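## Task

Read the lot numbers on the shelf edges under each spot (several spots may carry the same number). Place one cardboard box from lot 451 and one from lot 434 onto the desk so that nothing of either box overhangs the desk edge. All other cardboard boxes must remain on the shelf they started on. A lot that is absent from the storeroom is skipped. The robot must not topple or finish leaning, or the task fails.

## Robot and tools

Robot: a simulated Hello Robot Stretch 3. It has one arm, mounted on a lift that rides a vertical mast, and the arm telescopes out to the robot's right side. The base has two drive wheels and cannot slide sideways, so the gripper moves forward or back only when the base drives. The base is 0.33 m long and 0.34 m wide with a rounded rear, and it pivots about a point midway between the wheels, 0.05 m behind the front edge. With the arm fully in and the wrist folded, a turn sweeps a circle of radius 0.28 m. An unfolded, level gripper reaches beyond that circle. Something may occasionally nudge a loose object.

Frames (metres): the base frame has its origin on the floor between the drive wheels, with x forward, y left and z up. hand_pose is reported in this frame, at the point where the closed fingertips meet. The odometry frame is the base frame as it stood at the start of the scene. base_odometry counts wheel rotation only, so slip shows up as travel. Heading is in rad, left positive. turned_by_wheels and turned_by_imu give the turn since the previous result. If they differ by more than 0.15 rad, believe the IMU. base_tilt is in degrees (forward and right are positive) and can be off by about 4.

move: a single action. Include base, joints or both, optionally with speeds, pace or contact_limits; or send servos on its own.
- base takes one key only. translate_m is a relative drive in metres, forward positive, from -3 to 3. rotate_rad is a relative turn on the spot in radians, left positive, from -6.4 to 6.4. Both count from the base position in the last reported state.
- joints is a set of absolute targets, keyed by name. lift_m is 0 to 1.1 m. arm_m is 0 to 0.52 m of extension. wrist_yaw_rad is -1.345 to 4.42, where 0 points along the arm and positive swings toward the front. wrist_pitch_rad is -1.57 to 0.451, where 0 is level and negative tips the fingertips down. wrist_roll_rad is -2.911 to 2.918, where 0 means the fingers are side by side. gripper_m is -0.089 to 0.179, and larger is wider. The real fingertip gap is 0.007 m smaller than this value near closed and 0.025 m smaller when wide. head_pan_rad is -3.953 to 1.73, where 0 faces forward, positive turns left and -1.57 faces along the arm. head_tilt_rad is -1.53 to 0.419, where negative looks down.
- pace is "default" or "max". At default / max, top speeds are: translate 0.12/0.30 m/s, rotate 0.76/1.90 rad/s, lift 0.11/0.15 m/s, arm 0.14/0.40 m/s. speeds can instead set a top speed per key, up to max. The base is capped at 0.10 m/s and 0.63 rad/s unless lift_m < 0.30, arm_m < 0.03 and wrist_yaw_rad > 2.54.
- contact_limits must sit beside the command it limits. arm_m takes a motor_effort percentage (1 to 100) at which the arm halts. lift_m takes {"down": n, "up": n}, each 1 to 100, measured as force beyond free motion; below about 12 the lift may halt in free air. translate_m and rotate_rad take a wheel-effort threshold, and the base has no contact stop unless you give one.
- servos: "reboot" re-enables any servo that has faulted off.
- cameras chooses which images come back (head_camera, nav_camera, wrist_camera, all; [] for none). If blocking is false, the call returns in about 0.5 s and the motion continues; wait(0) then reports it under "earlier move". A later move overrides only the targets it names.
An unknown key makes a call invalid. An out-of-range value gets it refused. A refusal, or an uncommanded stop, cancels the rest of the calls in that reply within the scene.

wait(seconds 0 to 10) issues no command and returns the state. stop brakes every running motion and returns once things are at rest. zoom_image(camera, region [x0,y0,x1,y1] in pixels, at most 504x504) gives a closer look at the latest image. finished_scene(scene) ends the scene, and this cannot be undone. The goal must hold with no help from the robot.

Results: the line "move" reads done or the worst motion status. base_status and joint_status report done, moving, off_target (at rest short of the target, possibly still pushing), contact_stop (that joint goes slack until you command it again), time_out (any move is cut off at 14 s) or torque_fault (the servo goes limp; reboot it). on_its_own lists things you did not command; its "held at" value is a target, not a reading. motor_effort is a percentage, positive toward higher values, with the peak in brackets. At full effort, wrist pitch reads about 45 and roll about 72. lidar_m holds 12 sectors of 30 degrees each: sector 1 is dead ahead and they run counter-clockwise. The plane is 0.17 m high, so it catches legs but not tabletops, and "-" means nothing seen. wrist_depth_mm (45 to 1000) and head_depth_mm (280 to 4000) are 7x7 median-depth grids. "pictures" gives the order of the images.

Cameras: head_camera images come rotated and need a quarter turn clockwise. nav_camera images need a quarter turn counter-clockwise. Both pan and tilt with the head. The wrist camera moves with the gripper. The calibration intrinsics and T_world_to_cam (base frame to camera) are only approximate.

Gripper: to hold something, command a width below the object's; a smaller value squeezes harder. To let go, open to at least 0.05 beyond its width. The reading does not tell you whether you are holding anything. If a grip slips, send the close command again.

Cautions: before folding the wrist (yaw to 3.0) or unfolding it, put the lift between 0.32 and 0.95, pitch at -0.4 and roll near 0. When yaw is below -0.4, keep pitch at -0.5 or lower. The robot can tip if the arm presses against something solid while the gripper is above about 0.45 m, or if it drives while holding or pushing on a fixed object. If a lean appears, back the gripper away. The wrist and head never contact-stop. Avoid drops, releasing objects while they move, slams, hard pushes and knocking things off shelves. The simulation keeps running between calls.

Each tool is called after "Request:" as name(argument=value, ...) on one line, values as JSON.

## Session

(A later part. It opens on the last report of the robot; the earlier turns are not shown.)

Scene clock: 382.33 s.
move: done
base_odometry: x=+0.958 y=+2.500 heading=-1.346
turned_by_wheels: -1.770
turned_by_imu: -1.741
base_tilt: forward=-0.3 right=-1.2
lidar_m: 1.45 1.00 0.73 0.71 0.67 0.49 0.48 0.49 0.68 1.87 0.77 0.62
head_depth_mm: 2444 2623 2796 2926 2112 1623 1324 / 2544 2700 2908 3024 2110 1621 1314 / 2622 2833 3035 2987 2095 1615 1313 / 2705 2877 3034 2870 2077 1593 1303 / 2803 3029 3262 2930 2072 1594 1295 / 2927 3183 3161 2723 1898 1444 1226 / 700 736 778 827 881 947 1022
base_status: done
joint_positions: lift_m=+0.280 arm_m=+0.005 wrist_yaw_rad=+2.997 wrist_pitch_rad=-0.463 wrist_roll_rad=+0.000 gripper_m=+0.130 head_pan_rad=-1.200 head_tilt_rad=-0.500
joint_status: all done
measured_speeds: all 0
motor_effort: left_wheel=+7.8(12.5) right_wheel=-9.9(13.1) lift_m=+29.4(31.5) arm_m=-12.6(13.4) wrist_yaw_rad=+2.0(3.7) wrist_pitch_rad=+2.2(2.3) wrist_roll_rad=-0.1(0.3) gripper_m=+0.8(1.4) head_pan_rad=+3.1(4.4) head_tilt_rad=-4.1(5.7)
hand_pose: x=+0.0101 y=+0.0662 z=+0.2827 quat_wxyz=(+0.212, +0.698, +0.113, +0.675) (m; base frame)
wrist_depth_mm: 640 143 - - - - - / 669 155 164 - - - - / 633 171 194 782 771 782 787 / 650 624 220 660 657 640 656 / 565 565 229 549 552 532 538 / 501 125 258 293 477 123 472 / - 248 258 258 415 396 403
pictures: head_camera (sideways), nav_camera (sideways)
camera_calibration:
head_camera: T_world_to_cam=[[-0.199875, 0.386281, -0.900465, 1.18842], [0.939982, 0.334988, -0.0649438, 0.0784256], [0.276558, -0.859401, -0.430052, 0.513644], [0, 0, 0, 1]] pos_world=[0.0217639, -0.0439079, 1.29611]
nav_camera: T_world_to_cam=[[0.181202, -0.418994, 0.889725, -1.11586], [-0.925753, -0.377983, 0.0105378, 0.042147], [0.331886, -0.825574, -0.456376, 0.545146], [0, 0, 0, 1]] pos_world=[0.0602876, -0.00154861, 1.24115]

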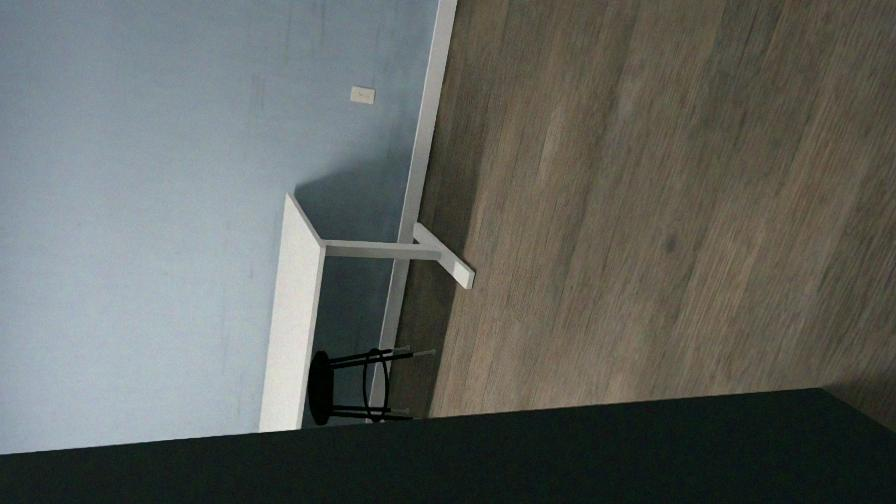

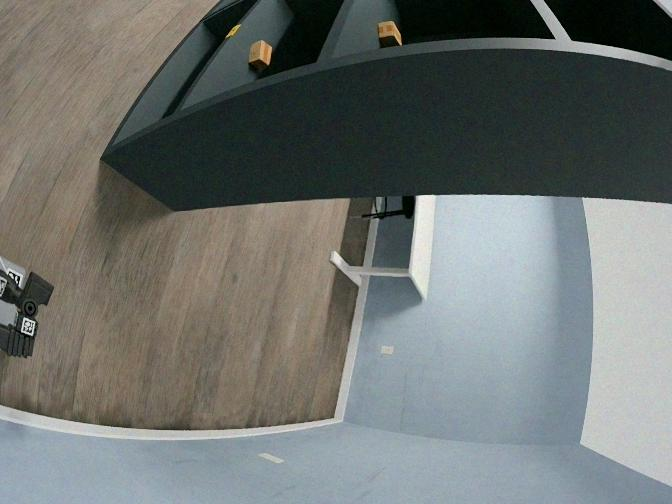

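Request:
move(base={"translate_m":0.8}, pace="max", joints={"head_pan_rad":-1.57,"head_tilt_rad":-0.5}, cameras=["nav_camera","head_camera"])

Request:
zoom_image(camera="nav_camera", region=[200, 0, 500, 250])

Request:
zoom_image(camera="nav_camera", region=[200, 250, 500, 500])

Scene clock: 396.73 s.
move: done
base_odometry: x=+1.137 y=+1.720 heading=-1.346
turned_by_wheels: +0.000
turned_by_imu: +0.000
base_tilt: forward=-0.3 right=-1.1
lidar_m: 1.58 1.00 0.73 0.70 0.73 1.00 1.27 1.31 0.37 0.75 0.78 0.69
head_depth_mm: 597 612 599 587 512 392 560 / 607 656 715 725 507 389 741 / 607 655 717 722 504 387 775 / 606 656 715 714 499 384 774 / 607 656 715 705 496 382 769 / 607 657 715 697 491 379 765 / 606 656 716 691 486 378 761
base_status: done
joint_positions: lift_m=+0.280 arm_m=+0.005 wrist_yaw_rad=+2.997 wrist_pitch_rad=-0.463 wrist_roll_rad=+0.000 gripper_m=+0.130 head_pan_rad=-1.570 head_tilt_rad=-0.500
joint_status: all done
measured_speeds: all 0
motor_effort: left_wheel=+6.0(14.4) right_wheel=-0.5(12.7) lift_m=+25.0(27.7) arm_m=-11.9(12.7) wrist_yaw_rad=+1.0(2.8) wrist_pitch_rad=+2.2(2.3) wrist_roll_rad=+0.1(0.3) gripper_m=+0.2(1.4) head_pan_rad=+3.1(4.7) head_tilt_rad=-3.9(6.8)
hand_pose: x=+0.0101 y=+0.0662 z=+0.2827 quat_wxyz=(+0.212, +0.698, +0.113, +0.675) (m; base frame)
wrist_depth_mm: - 143 - - - - - / - 155 164 - - - - / - 171 194 769 772 794 794 / 684 627 220 661 647 652 638 / 565 568 229 560 549 530 542 / 488 125 259 292 476 123 472 / - 248 257 258 417 398 407
pictures: head_camera (sideways), nav_camera (sideways)
camera_calibration:
head_camera: T_world_to_cam=[[-0.0463945, 0.432455, -0.900461, 1.1875], [0.997494, -0.0281516, -0.064914, 0.0779944], [-0.0534218, -0.901216, -0.430065, 0.515629], [0, 0, 0, 1]] pos_world=[0.00484042, -0.0466523, 1.29611]
nav_camera: T_world_to_cam=[[0.0171245, -0.456187, 0.889719, -1.11486], [-0.999799, -0.017066, 0.0104929, 0.0426621], [0.0103972, -0.88972, -0.456388, 0.547103], [0, 0, 0, 1]] pos_world=[0.0560565, -0.0210882, 1.24115]

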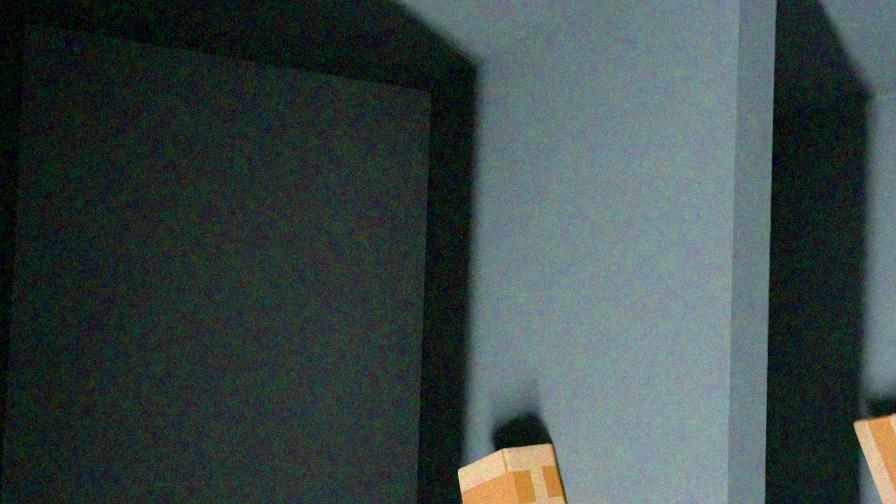

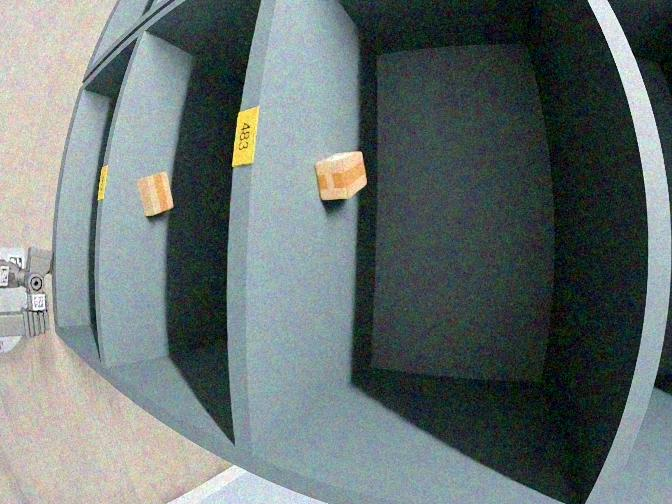

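Scaled by 1.680 from the camera's 672x504 image, which has a finer 792x594 frame.

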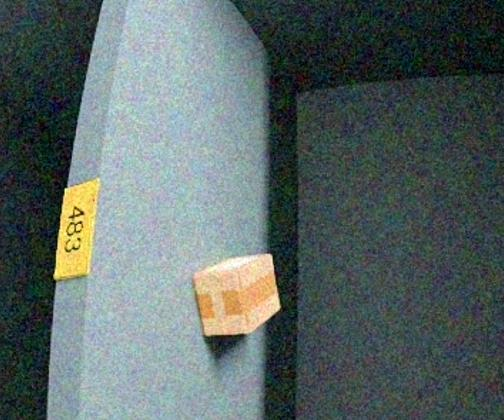

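Scaled by 1.680 from the camera's 672x504 image, which has a finer 792x594 frame.

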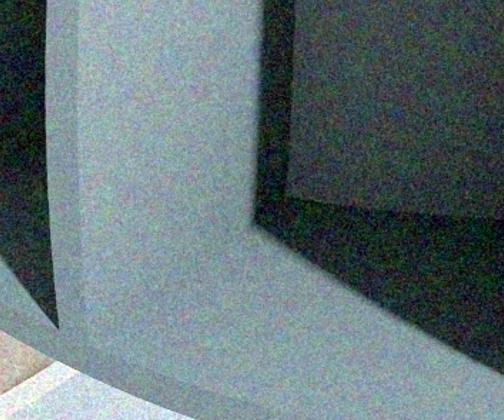

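Request:
zoom_image(camera="nav_camera", region=[60, 130, 180, 230])

Request:
move(base={"translate_m":0.75}, pace="max", cameras=["nav_camera"])

Request:
zoom_image(camera="nav_camera", region=[40, 50, 340, 300])

Scaled by 4.200 from the camera's 672x504 image, which has a finer 792x594 frame.

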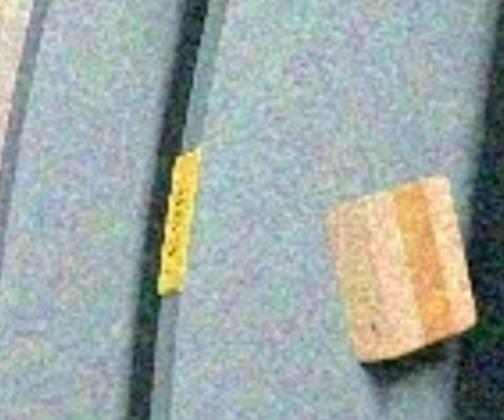

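Scene clock: 408.00 s.
move: done
base_odometry: x=+1.304 y=+0.989 heading=-1.346
turned_by_wheels: +0.000
turned_by_imu: +0.001
base_tilt: forward=-0.4 right=-1.3
lidar_m: 1.78 1.00 0.73 0.70 0.73 1.00 2.01 1.00 0.32 0.31 0.78 0.87
head_depth_mm: - - - 290 327 380 783 / - 317 331 324 343 370 411 / 376 350 - 294 321 366 436 / 603 653 700 636 479 380 621 / 609 661 720 707 497 382 768 / 610 657 716 700 493 380 767 / 610 659 718 691 489 380 764
base_status: done
joint_positions: lift_m=+0.280 arm_m=+0.005 wrist_yaw_rad=+2.998 wrist_pitch_rad=-0.463 wrist_roll_rad=+0.000 gripper_m=+0.130 head_pan_rad=-1.570 head_tilt_rad=-0.500
joint_status: not commanded
measured_speeds: all 0
motor_effort: left_wheel=+1.3(14.8) right_wheel=+3.0(13.3) lift_m=+29.7(30.9) arm_m=-10.8(12.2) wrist_yaw_rad=+1.2(3.3) wrist_pitch_rad=+2.2(2.2) wrist_roll_rad=+0.1(0.3) gripper_m=+0.7(1.3) head_pan_rad=+3.0(4.0) head_tilt_rad=-2.9(4.2)
hand_pose: x=+0.0101 y=+0.0662 z=+0.2827 quat_wxyz=(+0.212, +0.698, +0.113, +0.675) (m; base frame)
wrist_depth_mm: - 143 - - - - - / - 155 163 - - - - / - 171 194 775 767 796 782 / 675 628 220 657 648 648 648 / 569 562 229 556 545 527 538 / 499 125 259 292 474 123 469 / - 248 259 257 417 399 406
pictures: nav_camera (sideways)
camera_calibration:
nav_camera: T_world_to_cam=[[0.0173979, -0.456178, 0.889718, -1.11483], [-0.999789, -0.0176341, 0.0105089, 0.0426343], [0.0108954, -0.889714, -0.456389, 0.547164], [0, 0, 0, 1]] pos_world=[0.0560594, -0.0209895, 1.24115]

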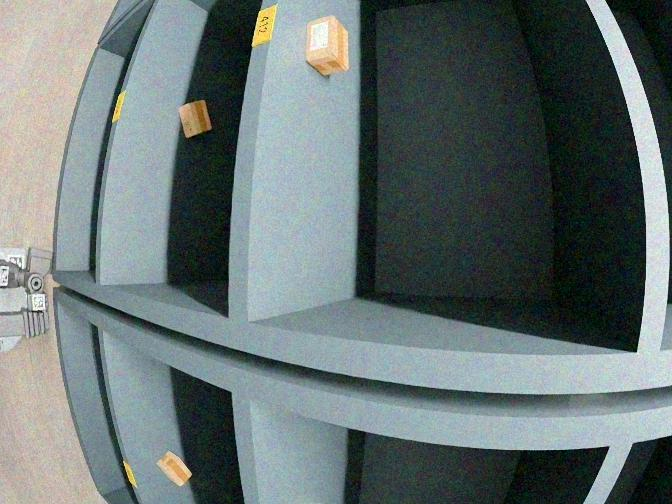

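Scaled by 1.680 from the camera's 672x504 image, which has a finer 792x594 frame.

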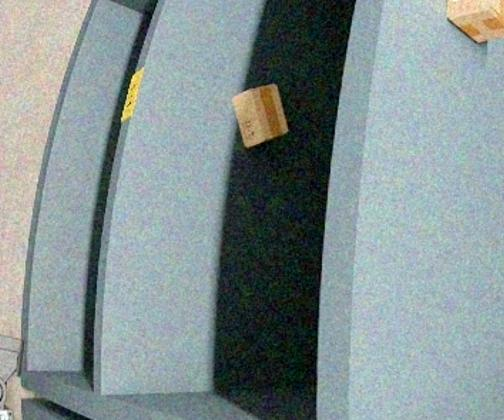

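Request:
zoom_image(camera="nav_camera", region=[95, 80, 155, 135])

Request:
zoom_image(camera="nav_camera", region=[90, 435, 170, 504])

Request:
zoom_image(camera="nav_camera", region=[230, 0, 310, 60])

Request:
move(joints={"head_pan_rad":-1.0,"head_tilt_rad":-0.6}, cameras=["head_camera","nav_camera"])

Request:
move(joints={"head_pan_rad":-2.2,"head_tilt_rad":-0.6}, cameras=["head_camera"])

Scaled by 8.400 from the camera's 672x504 image, which has a finer 792x594 frame.

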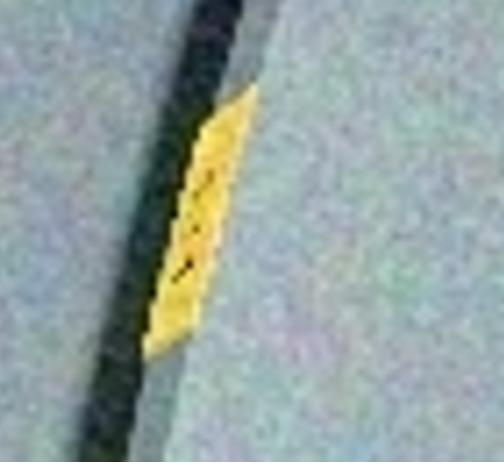

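Scaled by 6.300 from the camera's 672x504 image, which has a finer 792x594 frame.

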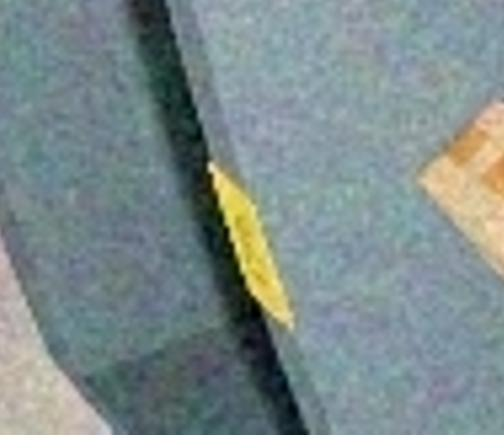

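Scaled by 6.300 from the camera's 672x504 image, which has a finer 792x594 frame.

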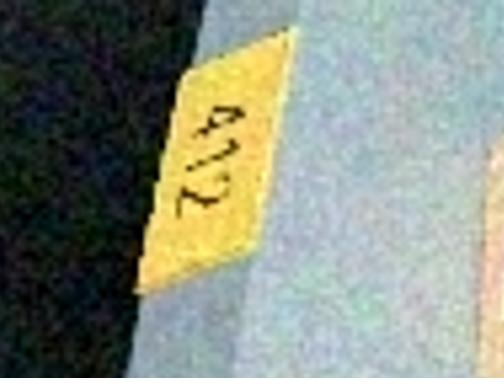

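Scene clock: 417.10 s.
move: done
base_odometry: x=+1.304 y=+0.989 heading=-1.346
turned_by_wheels: +0.000
turned_by_imu: +0.000
base_tilt: forward=-0.3 right=-1.3
lidar_m: 1.77 1.00 0.73 0.70 0.73 1.00 2.01 1.00 0.32 0.30 0.79 0.87
head_depth_mm: 615 663 719 601 447 377 735 / 650 704 757 595 443 813 733 / 692 750 801 591 440 848 728 / 735 806 838 584 452 864 723 / 789 866 869 573 485 867 738 / 845 942 859 561 1005 861 1072 / 833 895 843 569 1063 880 1135
base_status: not commanded
joint_positions: lift_m=+0.280 arm_m=+0.005 wrist_yaw_rad=+2.998 wrist_pitch_rad=-0.463 wrist_roll_rad=+0.000 gripper_m=+0.130 head_pan_rad=-0.983 head_tilt_rad=-0.601
joint_status: all done
measured_speeds: all 0
motor_effort: left_wheel=+1.2(1.4) right_wheel=+2.7(3.6) lift_m=+26.9(27.8) arm_m=-10.6(11.0) wrist_yaw_rad=+1.3(2.6) wrist_pitch_rad=+2.2(2.2) wrist_roll_rad=+0.1(0.3) gripper_m=+0.5(1.1) head_pan_rad=+0.3(6.2) head_tilt_rad=-4.7(6.7)
hand_pose: x=+0.0101 y=+0.0662 z=+0.2827 quat_wxyz=(+0.212, +0.698, +0.113, +0.675) (m; base frame)
wrist_depth_mm: - 143 - - - - - / - 155 164 - - - - / - 171 194 790 776 785 782 / 682 626 219 661 647 648 639 / 567 561 228 559 555 524 541 / 502 125 258 292 479 123 472 / - 247 259 257 414 396 408
pictures: head_camera (sideways), nav_camera (sideways)
camera_calibration:
head_camera: T_world_to_cam=[[-0.32768, 0.407854, -0.852221, 1.1263], [0.841892, 0.535412, -0.0674723, 0.0823102], [0.428771, -0.739587, -0.518812, 0.628159], [0, 0, 0, 1]] pos_world=[0.0304343, -0.0388579, 1.29131]
nav_camera: T_world_to_cam=[[0.315849, -0.44272, 0.839189, -1.05081], [-0.821894, -0.569571, 0.00885852, 0.0436285], [0.474056, -0.692523, -0.543767, 0.658013], [0, 0, 0, 1]] pos_world=[0.05582, 0.0153242, 1.23925]

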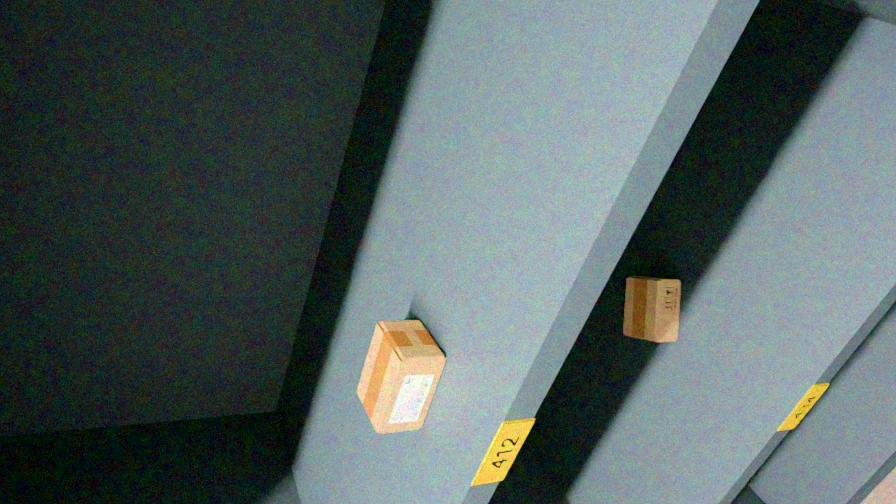

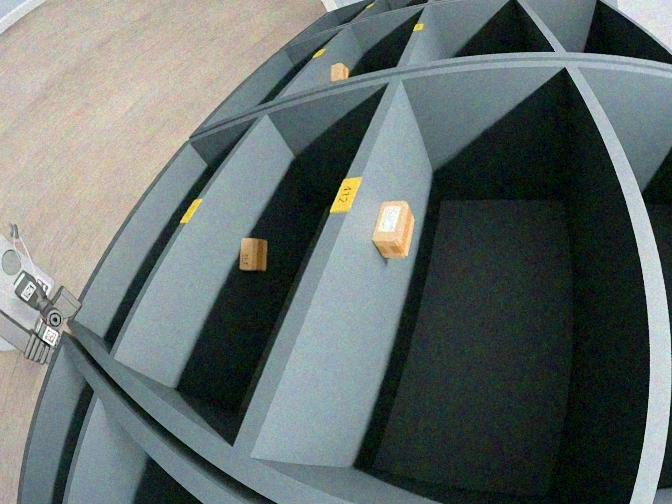

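Scene clock: 418.23 s.
move: done
base_odometry: x=+1.304 y=+0.989 heading=-1.346
turned_by_wheels: +0.000
turned_by_imu: +0.000
base_tilt: forward=-0.3 right=-1.2
lidar_m: 1.77 0.99 0.73 0.70 0.73 1.00 2.01 1.00 0.32 0.31 0.78 0.87
head_depth_mm: 934 1002 921 669 1116 1287 1230 / 913 1023 909 599 1105 907 1192 / 839 938 894 590 1019 876 1106 / 778 857 879 586 491 867 759 / 721 787 823 579 450 866 723 / 674 733 782 575 417 452 529 / 642 704 288 309 351 422 476
base_status: not commanded
joint_positions: lift_m=+0.280 arm_m=+0.005 wrist_yaw_rad=+2.998 wrist_pitch_rad=-0.463 wrist_roll_rad=+0.000 gripper_m=+0.130 head_pan_rad=-2.225 head_tilt_rad=-0.601
joint_status: all done
measured_speeds: all 0
motor_effort: left_wheel=+1.2(1.5) right_wheel=+2.6(3.1) lift_m=+25.9(27.2) arm_m=-10.4(11.2) wrist_yaw_rad=+0.6(2.9) wrist_pitch_rad=+2.1(2.2) wrist_roll_rad=+0.1(0.3) gripper_m=+0.9(1.0) head_pan_rad=+1.3(5.2) head_tilt_rad=-3.7(6.5)
hand_pose: x=+0.0101 y=+0.0662 z=+0.2827 quat_wxyz=(+0.212, +0.698, +0.113, +0.675) (m; base frame)
wrist_depth_mm: - 143 - - - - - / - 155 164 - - - - / - 171 194 770 769 800 786 / 679 624 219 665 650 654 641 / 569 561 229 557 547 527 541 / 498 125 259 293 477 123 468 / - 248 258 257 420 398 404
pictures: head_camera (sideways)
camera_calibration:
head_camera: T_world_to_cam=[[0.28028, 0.441771, -0.852222, 1.12259], [0.778466, -0.624051, -0.0674694, 0.0827456], [-0.561635, -0.644515, -0.518812, 0.634201], [0, 0, 0, 1]] pos_world=[-0.0228642, -0.0355375, 1.29131]

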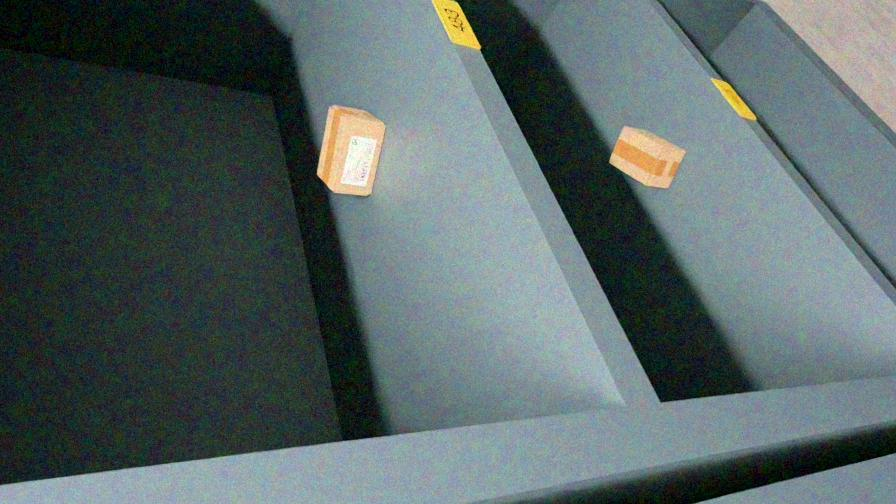

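Request:
zoom_image(camera="head_camera", region=[690, 65, 780, 135])

Request:
move(joints={"head_pan_rad":-1.0,"head_tilt_rad":-0.5}, cameras=["head_camera","nav_camera"])

Request:
zoom_image(camera="head_camera", region=[790, 370, 896, 460])

Request:
zoom_image(camera="nav_camera", region=[260, 0, 460, 110])

Scaled by 5.600 from the camera's 896x504 image, which has a finer 1280x720 frame.

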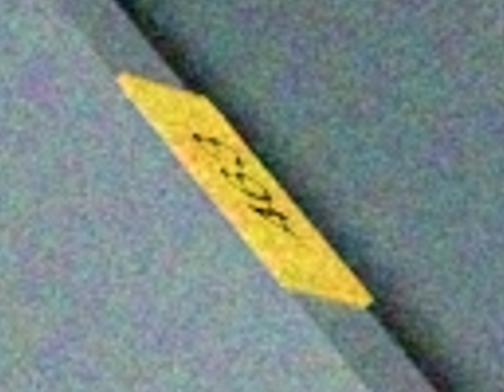

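Scene clock: 428.83 s.
move: done
base_odometry: x=+1.304 y=+0.989 heading=-1.346
turned_by_wheels: +0.000
turned_by_imu: +0.000
base_tilt: forward=-0.3 right=-1.3
lidar_m: 1.78 0.99 0.73 0.70 0.73 1.00 2.01 1.00 0.32 0.31 0.79 0.87
head_depth_mm: 620 660 706 724 512 391 728 / 657 702 755 730 508 389 760 / 694 750 807 720 503 413 776 / 745 801 872 716 499 864 774 / 798 864 937 667 496 880 768 / 851 933 998 622 515 941 764 / 812 876 917 690 1027 931 825
base_status: not commanded
joint_positions: lift_m=+0.280 arm_m=+0.005 wrist_yaw_rad=+2.998 wrist_pitch_rad=-0.463 wrist_roll_rad=+0.000 gripper_m=+0.130 head_pan_rad=-0.968 head_tilt_rad=-0.501
joint_status: all done
measured_speeds: all 0
motor_effort: left_wheel=+1.1(1.4) right_wheel=+2.4(3.8) lift_m=+23.5(23.9) arm_m=-9.7(10.5) wrist_yaw_rad=+2.5(2.8) wrist_pitch_rad=+2.1(2.3) wrist_roll_rad=+0.3(0.4) gripper_m=+0.3(1.2) head_pan_rad=-2.4(5.8) head_tilt_rad=+4.1(7.4)
hand_pose: x=+0.0101 y=+0.0662 z=+0.2826 quat_wxyz=(+0.212, +0.698, +0.113, +0.675) (m; base frame)
wrist_depth_mm: - 143 - - - - - / - 155 164 - - - - / - 171 194 774 770 796 781 / 679 622 219 657 657 646 640 / 570 555 229 556 549 528 541 / 503 125 258 291 472 123 467 / - 249 259 259 419 399 405
pictures: head_camera (sideways), nav_camera (sideways)
camera_calibration:
head_camera: T_world_to_cam=[[-0.283668, 0.330607, -0.900128, 1.18846], [0.837836, 0.542044, -0.0649506, 0.0790467], [0.466436, -0.772585, -0.430755, 0.513316], [0, 0, 0, 1]] pos_world=[0.0314707, -0.0391799, 1.29601]
nav_camera: T_world_to_cam=[[0.272978, -0.366663, 0.889405, -1.116], [-0.814125, -0.580595, 0.0105189, 0.0414118], [0.512527, -0.726958, -0.456999, 0.544884], [0, 0, 0, 1]] pos_world=[0.05909, 0.0109556, 1.24115]

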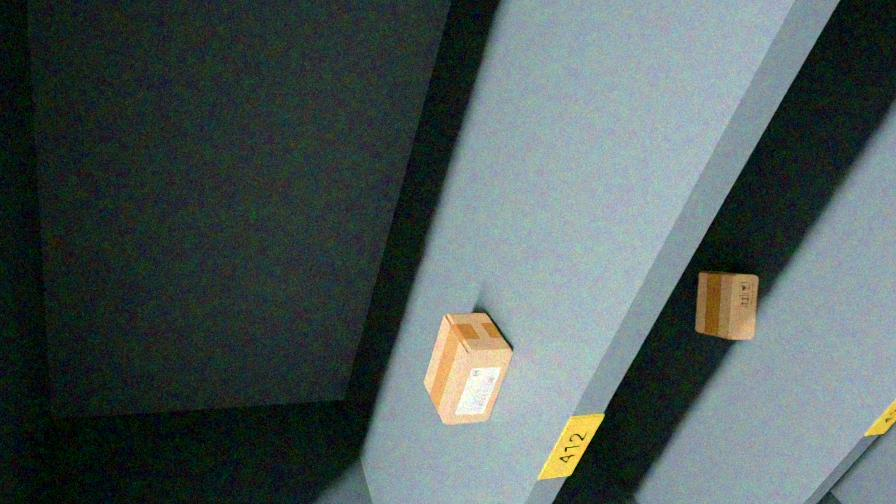

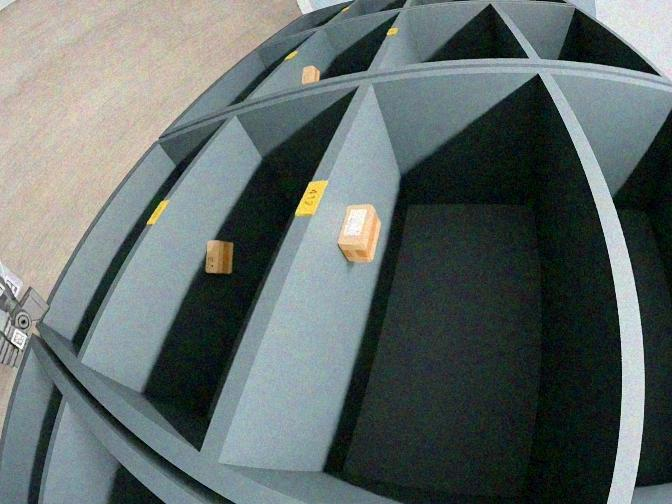

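Scaled by 4.755 from the camera's 896x504 image, which has a finer 1280x720 frame.

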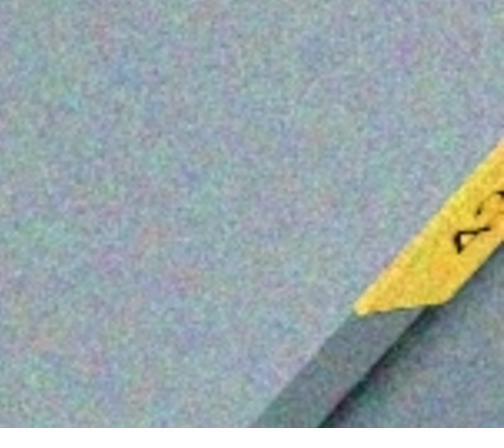

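Scaled by 2.520 from the camera's 672x504 image, which has a finer 792x594 frame.

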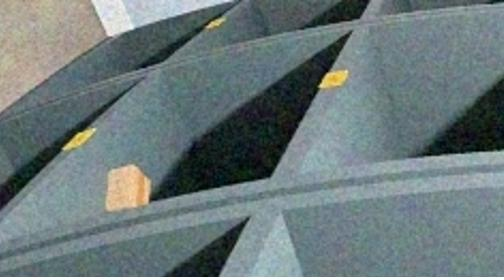

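Request:
move(base={"translate_m":0.55}, pace="max", joints={"head_pan_rad":-1.57,"head_tilt_rad":-0.75}, cameras=["head_camera","nav_camera"])

Request:
move(joints={"head_pan_rad":-0.8,"head_tilt_rad":-0.55}, cameras=["head_camera"])

Scene clock: 439.00 s.
move: done
base_odometry: x=+1.426 y=+0.453 heading=-1.346
turned_by_wheels: +0.000
turned_by_imu: +0.000
base_tilt: forward=-0.3 right=-1.3
lidar_m: 1.24 0.99 0.73 0.70 0.73 1.00 1.54 0.64 0.78 0.76 0.41 0.45
head_depth_mm: 616 692 638 445 416 798 728 / 614 692 629 442 415 793 725 / 616 693 623 467 812 786 1026 / 615 693 616 464 865 785 1021 / 616 693 609 459 859 781 1016 / 616 694 601 456 857 779 1012 / 616 682 594 453 728 755 788
base_status: done
joint_positions: lift_m=+0.280 arm_m=+0.005 wrist_yaw_rad=+2.998 wrist_pitch_rad=-0.463 wrist_roll_rad=+0.000 gripper_m=+0.130 head_pan_rad=-1.571 head_tilt_rad=-0.750
joint_status: all done
measured_speeds: all 0
motor_effort: left_wheel=+5.8(11.3) right_wheel=+0.1(14.7) lift_m=+27.5(28.1) arm_m=-9.6(10.3) wrist_yaw_rad=+1.9(3.3) wrist_pitch_rad=+2.1(2.3) wrist_roll_rad=-0.2(0.3) gripper_m=+0.6(1.1) head_pan_rad=+3.2(5.1) head_tilt_rad=-6.2(7.6)
hand_pose: x=+0.0101 y=+0.0662 z=+0.2826 quat_wxyz=(+0.212, +0.698, +0.113, +0.675) (m; base frame)
wrist_depth_mm: - 143 - - - - - / - 156 164 - - - - / - 171 192 775 777 792 786 / 678 629 219 664 654 648 638 / 566 560 228 557 552 528 543 / 492 125 260 291 477 124 471 / - 248 260 259 416 395 403
pictures: head_camera (sideways), nav_camera (sideways)
camera_calibration:
head_camera: T_world_to_cam=[[-0.0464023, 0.641673, -0.765574, 1.0116], [0.997483, -0.0113737, -0.0699916, 0.0846739], [-0.0536191, -0.766894, -0.63953, 0.78815], [0, 0, 0, 1]] pos_world=[0.00473983, -0.0437282, 1.28443]
nav_camera: T_world_to_cam=[[0.0171255, -0.662018, 0.749293, -0.931726], [-0.999801, -0.0189813, 0.00608064, 0.048318], [0.010197, -0.749248, -0.662211, 0.814888], [0, 0, 0, 1]] pos_world=[0.0559553, -0.00534904, 1.23747]

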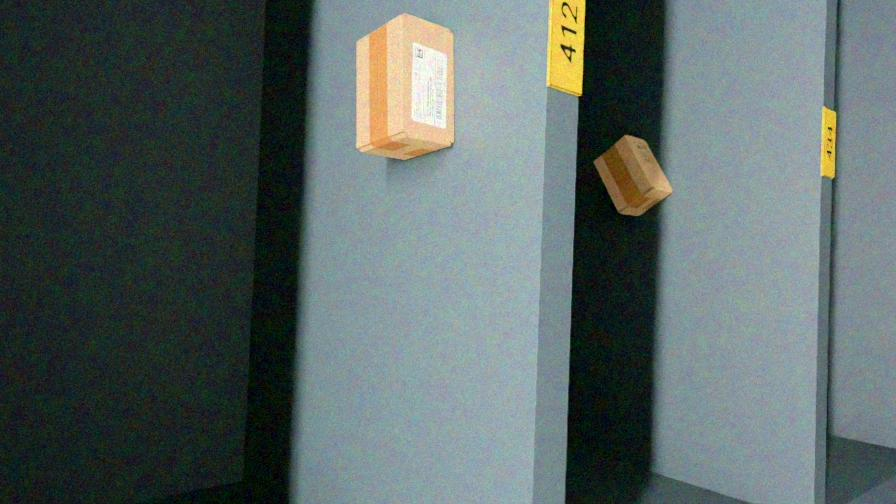

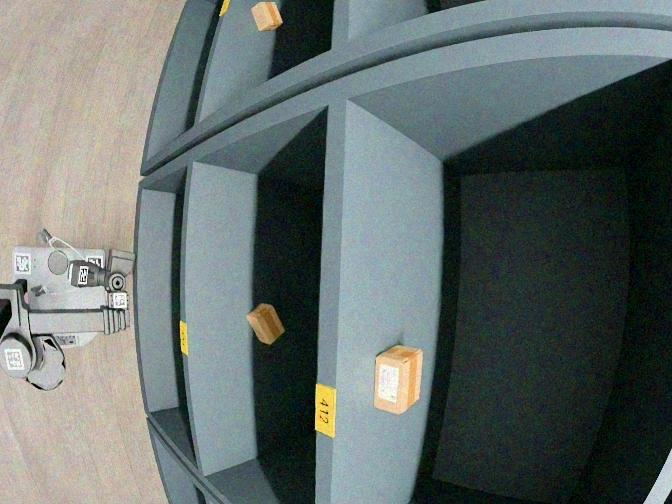

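Scene clock: 439.97 s.
move: done
base_odometry: x=+1.426 y=+0.453 heading=-1.346
turned_by_wheels: +0.000
turned_by_imu: +0.000
base_tilt: forward=-0.2 right=-1.1
lidar_m: 1.24 0.99 0.73 0.70 0.73 1.00 1.53 0.64 0.79 0.76 0.41 0.45
head_depth_mm: 386 442 517 595 475 384 757 / 339 382 438 512 472 695 755 / 312 340 378 433 461 597 716 / 344 367 403 442 488 557 647 / 952 1053 860 570 578 845 780 / 1093 1204 915 664 1062 924 1175 / 1075 1148 978 1317 1122 1367 1229
base_status: not commanded
joint_positions: lift_m=+0.280 arm_m=+0.005 wrist_yaw_rad=+2.998 wrist_pitch_rad=-0.463 wrist_roll_rad=+0.000 gripper_m=+0.130 head_pan_rad=-0.778 head_tilt_rad=-0.552
joint_status: all done
measured_speeds: all 0
motor_effort: left_wheel=+6.3(6.4) right_wheel=-0.6(0.6) lift_m=+29.1(29.4) arm_m=-9.0(9.7) wrist_yaw_rad=+1.6(3.1) wrist_pitch_rad=+2.2(2.3) wrist_roll_rad=+0.0(0.3) gripper_m=+0.6(0.9) head_pan_rad=-0.6(4.2) head_tilt_rad=+4.4(5.9)
hand_pose: x=+0.0101 y=+0.0662 z=+0.2826 quat_wxyz=(+0.212, +0.698, +0.113, +0.675) (m; base frame)
wrist_depth_mm: - 143 - - - - - / - 155 164 - - - - / - 171 192 772 774 784 791 / 683 618 219 656 653 648 640 / 569 560 229 554 551 528 542 / 494 125 260 291 474 123 466 / - 248 260 258 417 399 407
pictures: head_camera (sideways)
camera_calibration:
head_camera: T_world_to_cam=[[-0.373223, 0.302562, -0.877018, 1.15891], [0.717744, 0.693142, -0.066316, 0.0815704], [0.587833, -0.654225, -0.475859, 0.571305], [0, 0, 0, 1]] pos_world=[0.0381538, -0.0334203, 1.29366]

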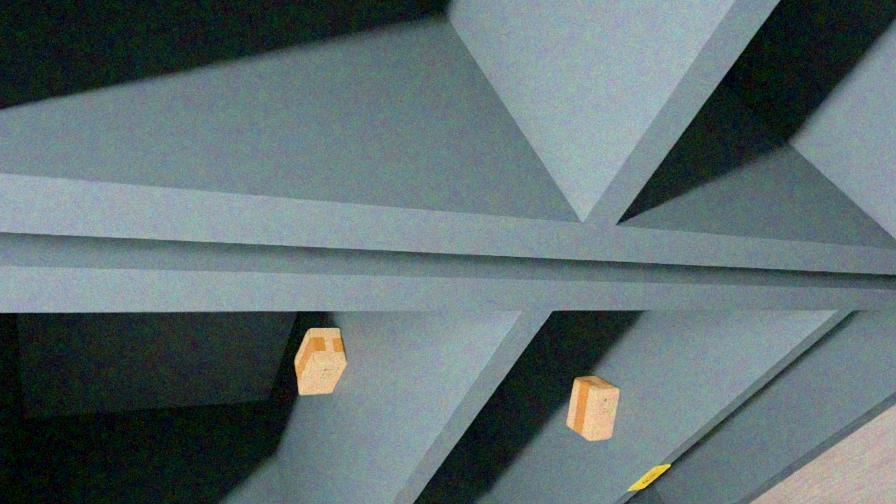

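Request:
move(base={"rotate_rad":-1.16}, cameras=[])

Request:
move(base={"translate_m":-0.275}, joints={"lift_m":0.7,"gripper_m":0.16}, cameras=[])

Request:
move(base={"rotate_rad":1.16}, joints={"head_pan_rad":-1.57,"head_tilt_rad":-0.65}, cameras=[])

Request:
move(joints={"wrist_yaw_rad":0}, cameras=["head_camera","wrist_camera"])

Scene clock: 473.27 s.
move: done
base_odometry: x=+1.426 y=+0.453 heading=-2.505
turned_by_wheels: -1.160
turned_by_imu: -1.141
base_tilt: forward=-0.3 right=-1.2
lidar_m: 0.42 0.41 1.24 1.11 0.75 0.70 0.71 0.91 2.01 0.64 0.73 0.76
head_depth_mm: 717 760 793 663 497 871 760 / 710 781 856 657 473 918 756 / 679 745 826 649 470 861 753 / 653 714 787 643 464 830 747 / 629 683 751 636 444 400 740 / 604 655 719 632 458 385 742 / 585 631 689 625 456 370 738
base_status: done
joint_positions: lift_m=+0.280 arm_m=+0.005 wrist_yaw_rad=+2.998 wrist_pitch_rad=-0.463 wrist_roll_rad=+0.000 gripper_m=+0.130 head_pan_rad=-0.800 head_tilt_rad=-0.550
joint_status: not commanded
measured_speeds: all 0
motor_effort: left_wheel=+8.2(12.2) right_wheel=-10.1(13.3) lift_m=+28.7(31.4) arm_m=-12.5(13.4) wrist_yaw_rad=+1.6(3.0) wrist_pitch_rad=+2.1(2.3) wrist_roll_rad=-0.1(0.4) gripper_m=+0.5(1.1) head_pan_rad=-2.8(3.7) head_tilt_rad=+3.2(5.0)
hand_pose: x=+0.0101 y=+0.0662 z=+0.2827 quat_wxyz=(+0.212, +0.698, +0.113, +0.675) (m; base frame)
wrist_depth_mm: - 143 - - - - - / - 156 - - - - - / - 170 742 818 799 797 745 / 649 618 219 667 650 651 627 / 566 565 229 554 549 534 525 / 486 125 259 292 481 123 470 / - 247 260 258 417 397 404
pictures: none
No camera images: "cameras" was empty.

Scene clock: 477.93 s.
move: done
base_odometry: x=+1.647 y=+0.616 heading=-2.505
turned_by_wheels: +0.000
turned_by_imu: +0.000
base_tilt: forward=-0.4 right=-1.2
lidar_m: 0.67 0.72 2.29 0.71 0.49 0.45 0.46 0.59 1.30 1.49 0.72 1.01
head_depth_mm: 583 614 666 750 1054 1382 1248 / 678 710 745 742 851 954 1186 / 805 855 884 733 1034 971 1148 / 876 959 1009 720 1154 931 1186 / 848 922 966 671 1145 898 1157 / 816 887 928 632 1131 895 1123 / 786 851 903 617 1086 892 1087
base_status: done
joint_positions: lift_m=+0.700 arm_m=+0.005 wrist_yaw_rad=+2.998 wrist_pitch_rad=-0.463 wrist_roll_rad=+0.000 gripper_m=+0.160 head_pan_rad=-0.800 head_tilt_rad=-0.550
joint_status: all done
measured_speeds: all 0
motor_effort: left_wheel=-3.4(7.8) right_wheel=-10.3(14.6) lift_m=+30.2(34.7) arm_m=-7.8(13.2) wrist_yaw_rad=+1.5(3.6) wrist_pitch_rad=+2.1(2.3) wrist_roll_rad=+0.0(0.3) gripper_m=+0.6(83.0) head_pan_rad=-2.7(3.5) head_tilt_rad=+3.1(4.2)
hand_pose: x=+0.0101 y=+0.0662 z=+0.7026 quat_wxyz=(+0.212, +0.698, +0.113, +0.675) (m; base frame)
wrist_depth_mm: 412 143 - - - - - / 442 155 172 - - - - / 460 172 192 - - - - / 465 191 215 - - - - / 475 147 228 - - - - / 449 125 260 961 961 136 877 / 115 121 314 845 847 818 112
pictures: none
No camera images: "cameras" was empty.

Scene clock: 480.90 s.
move: done
base_odometry: x=+1.647 y=+0.616 heading=-1.346
turned_by_wheels: +1.160
turned_by_imu: +1.141
base_tilt: forward=-0.2 right=-1.2
lidar_m: 1.73 0.64 0.47 0.45 0.47 0.65 1.80 0.78 0.72 1.00 0.67 1.43
head_depth_mm: 820 910 808 1096 1051 926 1132 / 819 910 795 1163 1048 924 1137 / 819 908 782 1161 1036 914 1135 / 820 913 661 1161 997 913 1140 / 818 912 764 1156 1024 906 1138 / 819 905 752 1159 1014 900 1142 / 820 911 740 1080 1008 894 1114
base_status: done
joint_positions: lift_m=+0.700 arm_m=+0.005 wrist_yaw_rad=+2.998 wrist_pitch_rad=-0.463 wrist_roll_rad=+0.000 gripper_m=+0.160 head_pan_rad=-1.571 head_tilt_rad=-0.650
joint_status: all done
measured_speeds: all 0
motor_effort: left_wheel=-8.8(13.1) right_wheel=+8.5(11.7) lift_m=+29.8(30.9) arm_m=-9.3(9.7) wrist_yaw_rad=+2.5(2.9) wrist_pitch_rad=+2.2(2.3) wrist_roll_rad=-0.1(0.3) gripper_m=+0.5(1.1) head_pan_rad=+3.5(5.2) head_tilt_rad=-5.7(10.1)
hand_pose: x=+0.0101 y=+0.0662 z=+0.7026 quat_wxyz=(+0.212, +0.698, +0.113, +0.675) (m; base frame)
wrist_depth_mm: 435 143 453 470 483 491 502 / 481 156 493 511 525 522 536 / 521 171 193 543 - - - / - 187 195 - - - - / - 145 222 - - - - / - 125 252 - - 135 900 / 115 822 310 850 846 829 113
pictures: none
No camera images: "cameras" was empty.

Scene clock: 483.40 s.
move: done
base_odometry: x=+1.647 y=+0.616 heading=-1.346
turned_by_wheels: +0.000
turned_by_imu: +0.000
base_tilt: forward=-0.3 right=-1.1
lidar_m: 1.73 0.64 0.47 0.45 0.47 0.64 1.81 0.78 0.72 1.01 0.68 1.43
head_depth_mm: 821 907 802 1093 1054 927 1135 / 823 909 796 1157 1044 923 1134 / 820 907 786 1158 1037 915 1134 / 818 906 663 1162 996 909 404 / 824 908 761 1160 1029 906 1115 / 818 906 753 1161 1016 899 1128 / 820 910 744 1070 1011 893 1110
base_status: not commanded
joint_positions: lift_m=+0.700 arm_m=+0.005 wrist_yaw_rad=+0.003 wrist_pitch_rad=-0.463 wrist_roll_rad=+0.000 gripper_m=+0.160 head_pan_rad=-1.570 head_tilt_rad=-0.650
joint_status: all done
measured_speeds: all 0
motor_effort: left_wheel=-8.3(8.9) right_wheel=+8.9(9.7) lift_m=+29.9(30.7) arm_m=-12.5(13.5) wrist_yaw_rad=-3.4(6.0) wrist_pitch_rad=+2.2(2.3) wrist_roll_rad=-0.3(0.3) gripper_m=+0.6(1.1) head_pan_rad=+3.0(4.1) head_tilt_rad=-5.4(6.2)
hand_pose: x=-0.0208 y=-0.3684 z=+0.7026 quat_wxyz=(+0.689, +0.164, -0.688, -0.162) (m; base frame)
wrist_depth_mm: 472 - - - - - - / 472 - - - - - - / 472 - - 538 - - 536 / 469 484 480 476 476 471 470 / 452 433 433 432 425 410 407 / - 127 - - - 135 - / 112 121 - - - - 109
pictures: head_camera (sideways), wrist_camera
camera_calibration:
head_camera: T_world_to_cam=[[-0.0467043, 0.562016, -0.825807, 1.0901], [0.997496, -0.0177191, -0.0684733, 0.0826303], [-0.0531156, -0.826936, -0.559781, 0.684386], [0, 0, 0, 1]] pos_world=[0.00484035, -0.0452432, 1.28897]
wrist_camera: T_world_to_cam=[[-0.998883, -0.038732, -0.0270814, -0.00944261], [-0.00260123, 0.617211, -0.786794, 0.81273], [0.047189, -0.785844, -0.616622, 0.310895], [0, 0, 0, 1]] pos_world=[-0.0219888, -0.257676, 0.8309]

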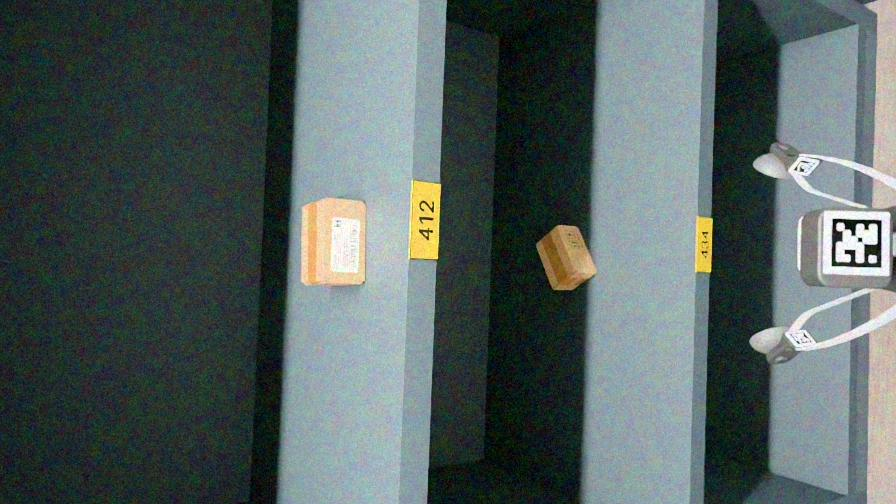

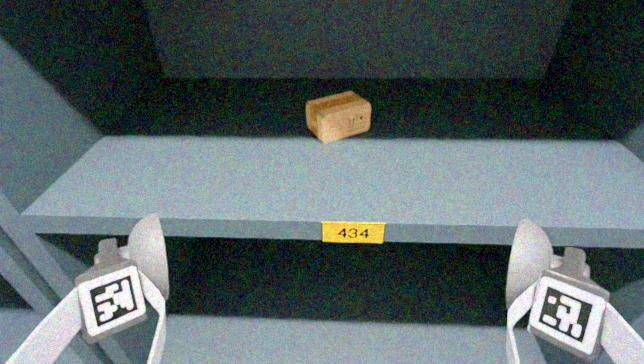

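Request:
move(joints={"lift_m":0.56,"arm_m":0.3,"gripper_m":0.175}, cameras=["wrist_camera"])

Scene clock: 505.93 s.
move: done
base_odometry: x=+1.647 y=+0.616 heading=-1.346
turned_by_wheels: +0.000
turned_by_imu: +0.000
base_tilt: forward=-0.4 right=-1.2
lidar_m: 1.73 0.64 0.47 0.45 0.47 0.65 1.80 0.78 0.72 1.01 0.68 1.43
head_depth_mm: 818 908 806 1101 1051 928 1143 / 819 909 793 1161 1046 896 1137 / 821 906 782 1163 1037 608 1134 / 821 910 660 1157 999 638 1136 / 819 907 760 1158 1020 902 1135 / 820 907 755 1160 1016 897 1141 / 821 909 743 1073 1012 897 1119
base_status: not commanded
joint_positions: lift_m=+0.560 arm_m=+0.300 wrist_yaw_rad=+0.003 wrist_pitch_rad=-0.463 wrist_roll_rad=+0.000 gripper_m=+0.175 head_pan_rad=-1.570 head_tilt_rad=-0.650
joint_status: all done
measured_speeds: all 0
motor_effort: left_wheel=-8.3(8.8) right_wheel=+9.1(9.7) lift_m=+25.2(29.1) arm_m=+13.4(15.2) wrist_yaw_rad=-3.7(4.3) wrist_pitch_rad=+2.1(2.3) wrist_roll_rad=-0.1(0.3) gripper_m=+0.4(61.6) head_pan_rad=+2.8(4.0) head_tilt_rad=-5.4(6.2)
hand_pose: x=-0.0209 y=-0.6634 z=+0.5626 quat_wxyz=(+0.689, +0.164, -0.688, -0.162) (m; base frame)
wrist_depth_mm: - - - - - - - / 417 414 404 383 378 391 388 / 319 315 314 226 282 305 301 / 257 256 253 241 249 248 246 / 215 207 212 211 210 209 208 / - 140 183 182 181 175 178 / 154 158 161 164 159 155 109
pictures: wrist_camera
camera_calibration:
wrist_camera: T_world_to_cam=[[-0.998892, -0.0385129, -0.0270386, -0.0245684], [-0.0024998, 0.617215, -0.786791, 0.884659], [0.0469903, -0.785852, -0.616627, -0.0072605], [0, 0, 0, 1]] pos_world=[-0.0219886, -0.552676, 0.6909]

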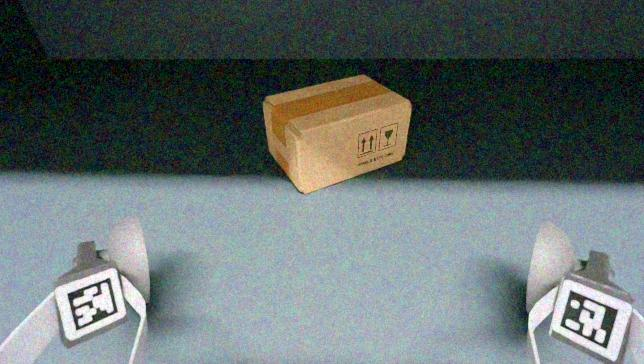

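Request:
move(joints={"arm_m":0.437}, cameras=["wrist_camera"])

Request:
move(joints={"gripper_m":0.04}, cameras=["wrist_camera"])

Scene clock: 513.37 s.
move: done
base_odometry: x=+1.647 y=+0.616 heading=-1.346
turned_by_wheels: +0.000
turned_by_imu: +0.000
base_tilt: forward=-0.4 right=-1.3
lidar_m: 1.73 0.64 0.47 0.45 0.47 0.65 1.81 0.78 0.72 1.01 0.67 1.43
head_depth_mm: 821 908 804 1093 1059 928 1140 / 821 903 792 1160 1047 917 1133 / 821 907 779 1155 739 622 1107 / 818 908 662 1160 755 910 1139 / 820 904 761 1160 1021 904 1138 / 822 906 752 1164 1014 899 1139 / 820 906 743 1072 1005 892 1116
base_status: not commanded
joint_positions: lift_m=+0.560 arm_m=+0.437 wrist_yaw_rad=+0.003 wrist_pitch_rad=-0.463 wrist_roll_rad=+0.000 gripper_m=+0.175 head_pan_rad=-1.570 head_tilt_rad=-0.650
joint_status: all done
measured_speeds: all 0
motor_effort: left_wheel=-8.2(8.8) right_wheel=+9.0(9.7) lift_m=+30.3(30.7) arm_m=+13.3(14.6) wrist_yaw_rad=-4.4(4.7) wrist_pitch_rad=+2.1(2.3) wrist_roll_rad=+0.0(0.4) gripper_m=+0.3(1.1) head_pan_rad=+3.5(3.7) head_tilt_rad=-5.2(6.0)
hand_pose: x=-0.0209 y=-0.8004 z=+0.5626 quat_wxyz=(+0.689, +0.164, -0.688, -0.162) (m; base frame)
wrist_depth_mm: - - - - - - - / - - - - - - - / 318 314 313 309 304 304 300 / 256 255 252 251 248 249 245 / 215 206 143 142 147 207 207 / - 140 127 120 128 175 178 / 154 158 153 113 152 155 109
pictures: wrist_camera
camera_calibration:
wrist_camera: T_world_to_cam=[[-0.998892, -0.0385129, -0.0270386, -0.0298447], [-0.0024998, 0.617215, -0.786791, 0.969217], [0.0469903, -0.785852, -0.616627, -0.114922], [0, 0, 0, 1]] pos_world=[-0.0219886, -0.689676, 0.6909]

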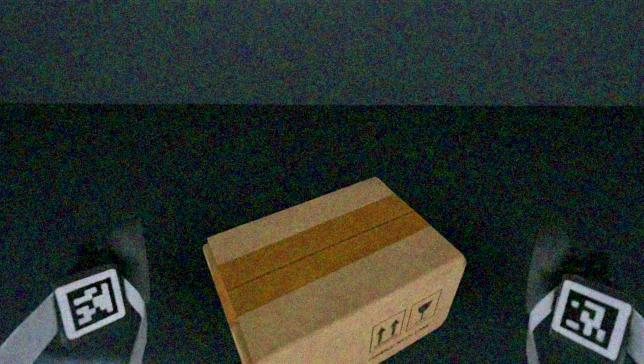

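Scene clock: 515.23 s.
move: done
base_odometry: x=+1.647 y=+0.616 heading=-1.346
turned_by_wheels: +0.000
turned_by_imu: +0.000
base_tilt: forward=-0.2 right=-1.2
lidar_m: 1.73 0.64 0.47 0.45 0.47 0.65 1.81 0.78 0.72 1.01 0.67 1.43
head_depth_mm: 818 905 805 1096 1056 928 1134 / 817 904 793 1163 1047 920 1129 / 820 908 783 1156 737 623 1106 / 820 911 661 1157 756 907 1138 / 821 906 762 1162 1024 902 1135 / 820 907 751 1156 1011 896 1136 / 821 908 742 1069 1008 894 1118
base_status: not commanded
joint_positions: lift_m=+0.560 arm_m=+0.437 wrist_yaw_rad=+0.002 wrist_pitch_rad=-0.463 wrist_roll_rad=+0.000 gripper_m=+0.041 head_pan_rad=-1.570 head_tilt_rad=-0.650
joint_status: all done
measured_speeds: all 0
motor_effort: left_wheel=-8.0(8.7) right_wheel=+8.7(9.5) lift_m=+26.8(31.6) arm_m=+11.7(14.0) wrist_yaw_rad=-2.1(4.5) wrist_pitch_rad=+2.0(2.3) wrist_roll_rad=-0.2(0.3) gripper_m=-23.9(95.9) head_pan_rad=+2.2(3.5) head_tilt_rad=-5.0(5.9)
hand_pose: x=-0.0211 y=-0.8005 z=+0.5628 quat_wxyz=(+0.689, +0.163, -0.688, -0.162) (m; base frame)
wrist_depth_mm: - - - - - - - / - - - - - - - / 319 316 315 311 307 303 302 / 258 256 253 253 248 248 245 / 215 215 144 142 143 209 207 / 185 179 128 120 126 130 179 / 166 125 114 113 146 151 161
pictures: wrist_camera
camera_calibration:
wrist_camera: T_world_to_cam=[[-0.998921, -0.0377507, -0.0270442, -0.0294125], [-0.00199578, 0.616731, -0.787172, 0.969235], [0.0463953, -0.786268, -0.616141, -0.115493], [0, 0, 0, 1]] pos_world=[-0.022088, -0.689676, 0.690999]

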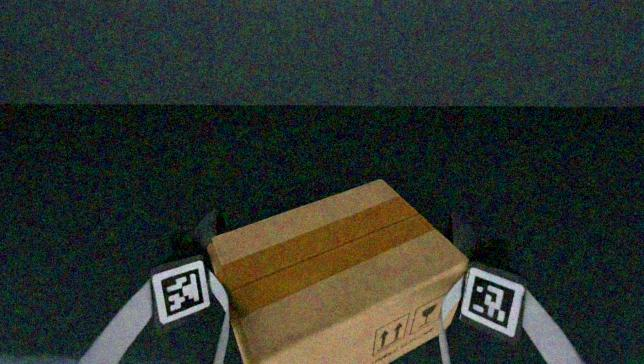

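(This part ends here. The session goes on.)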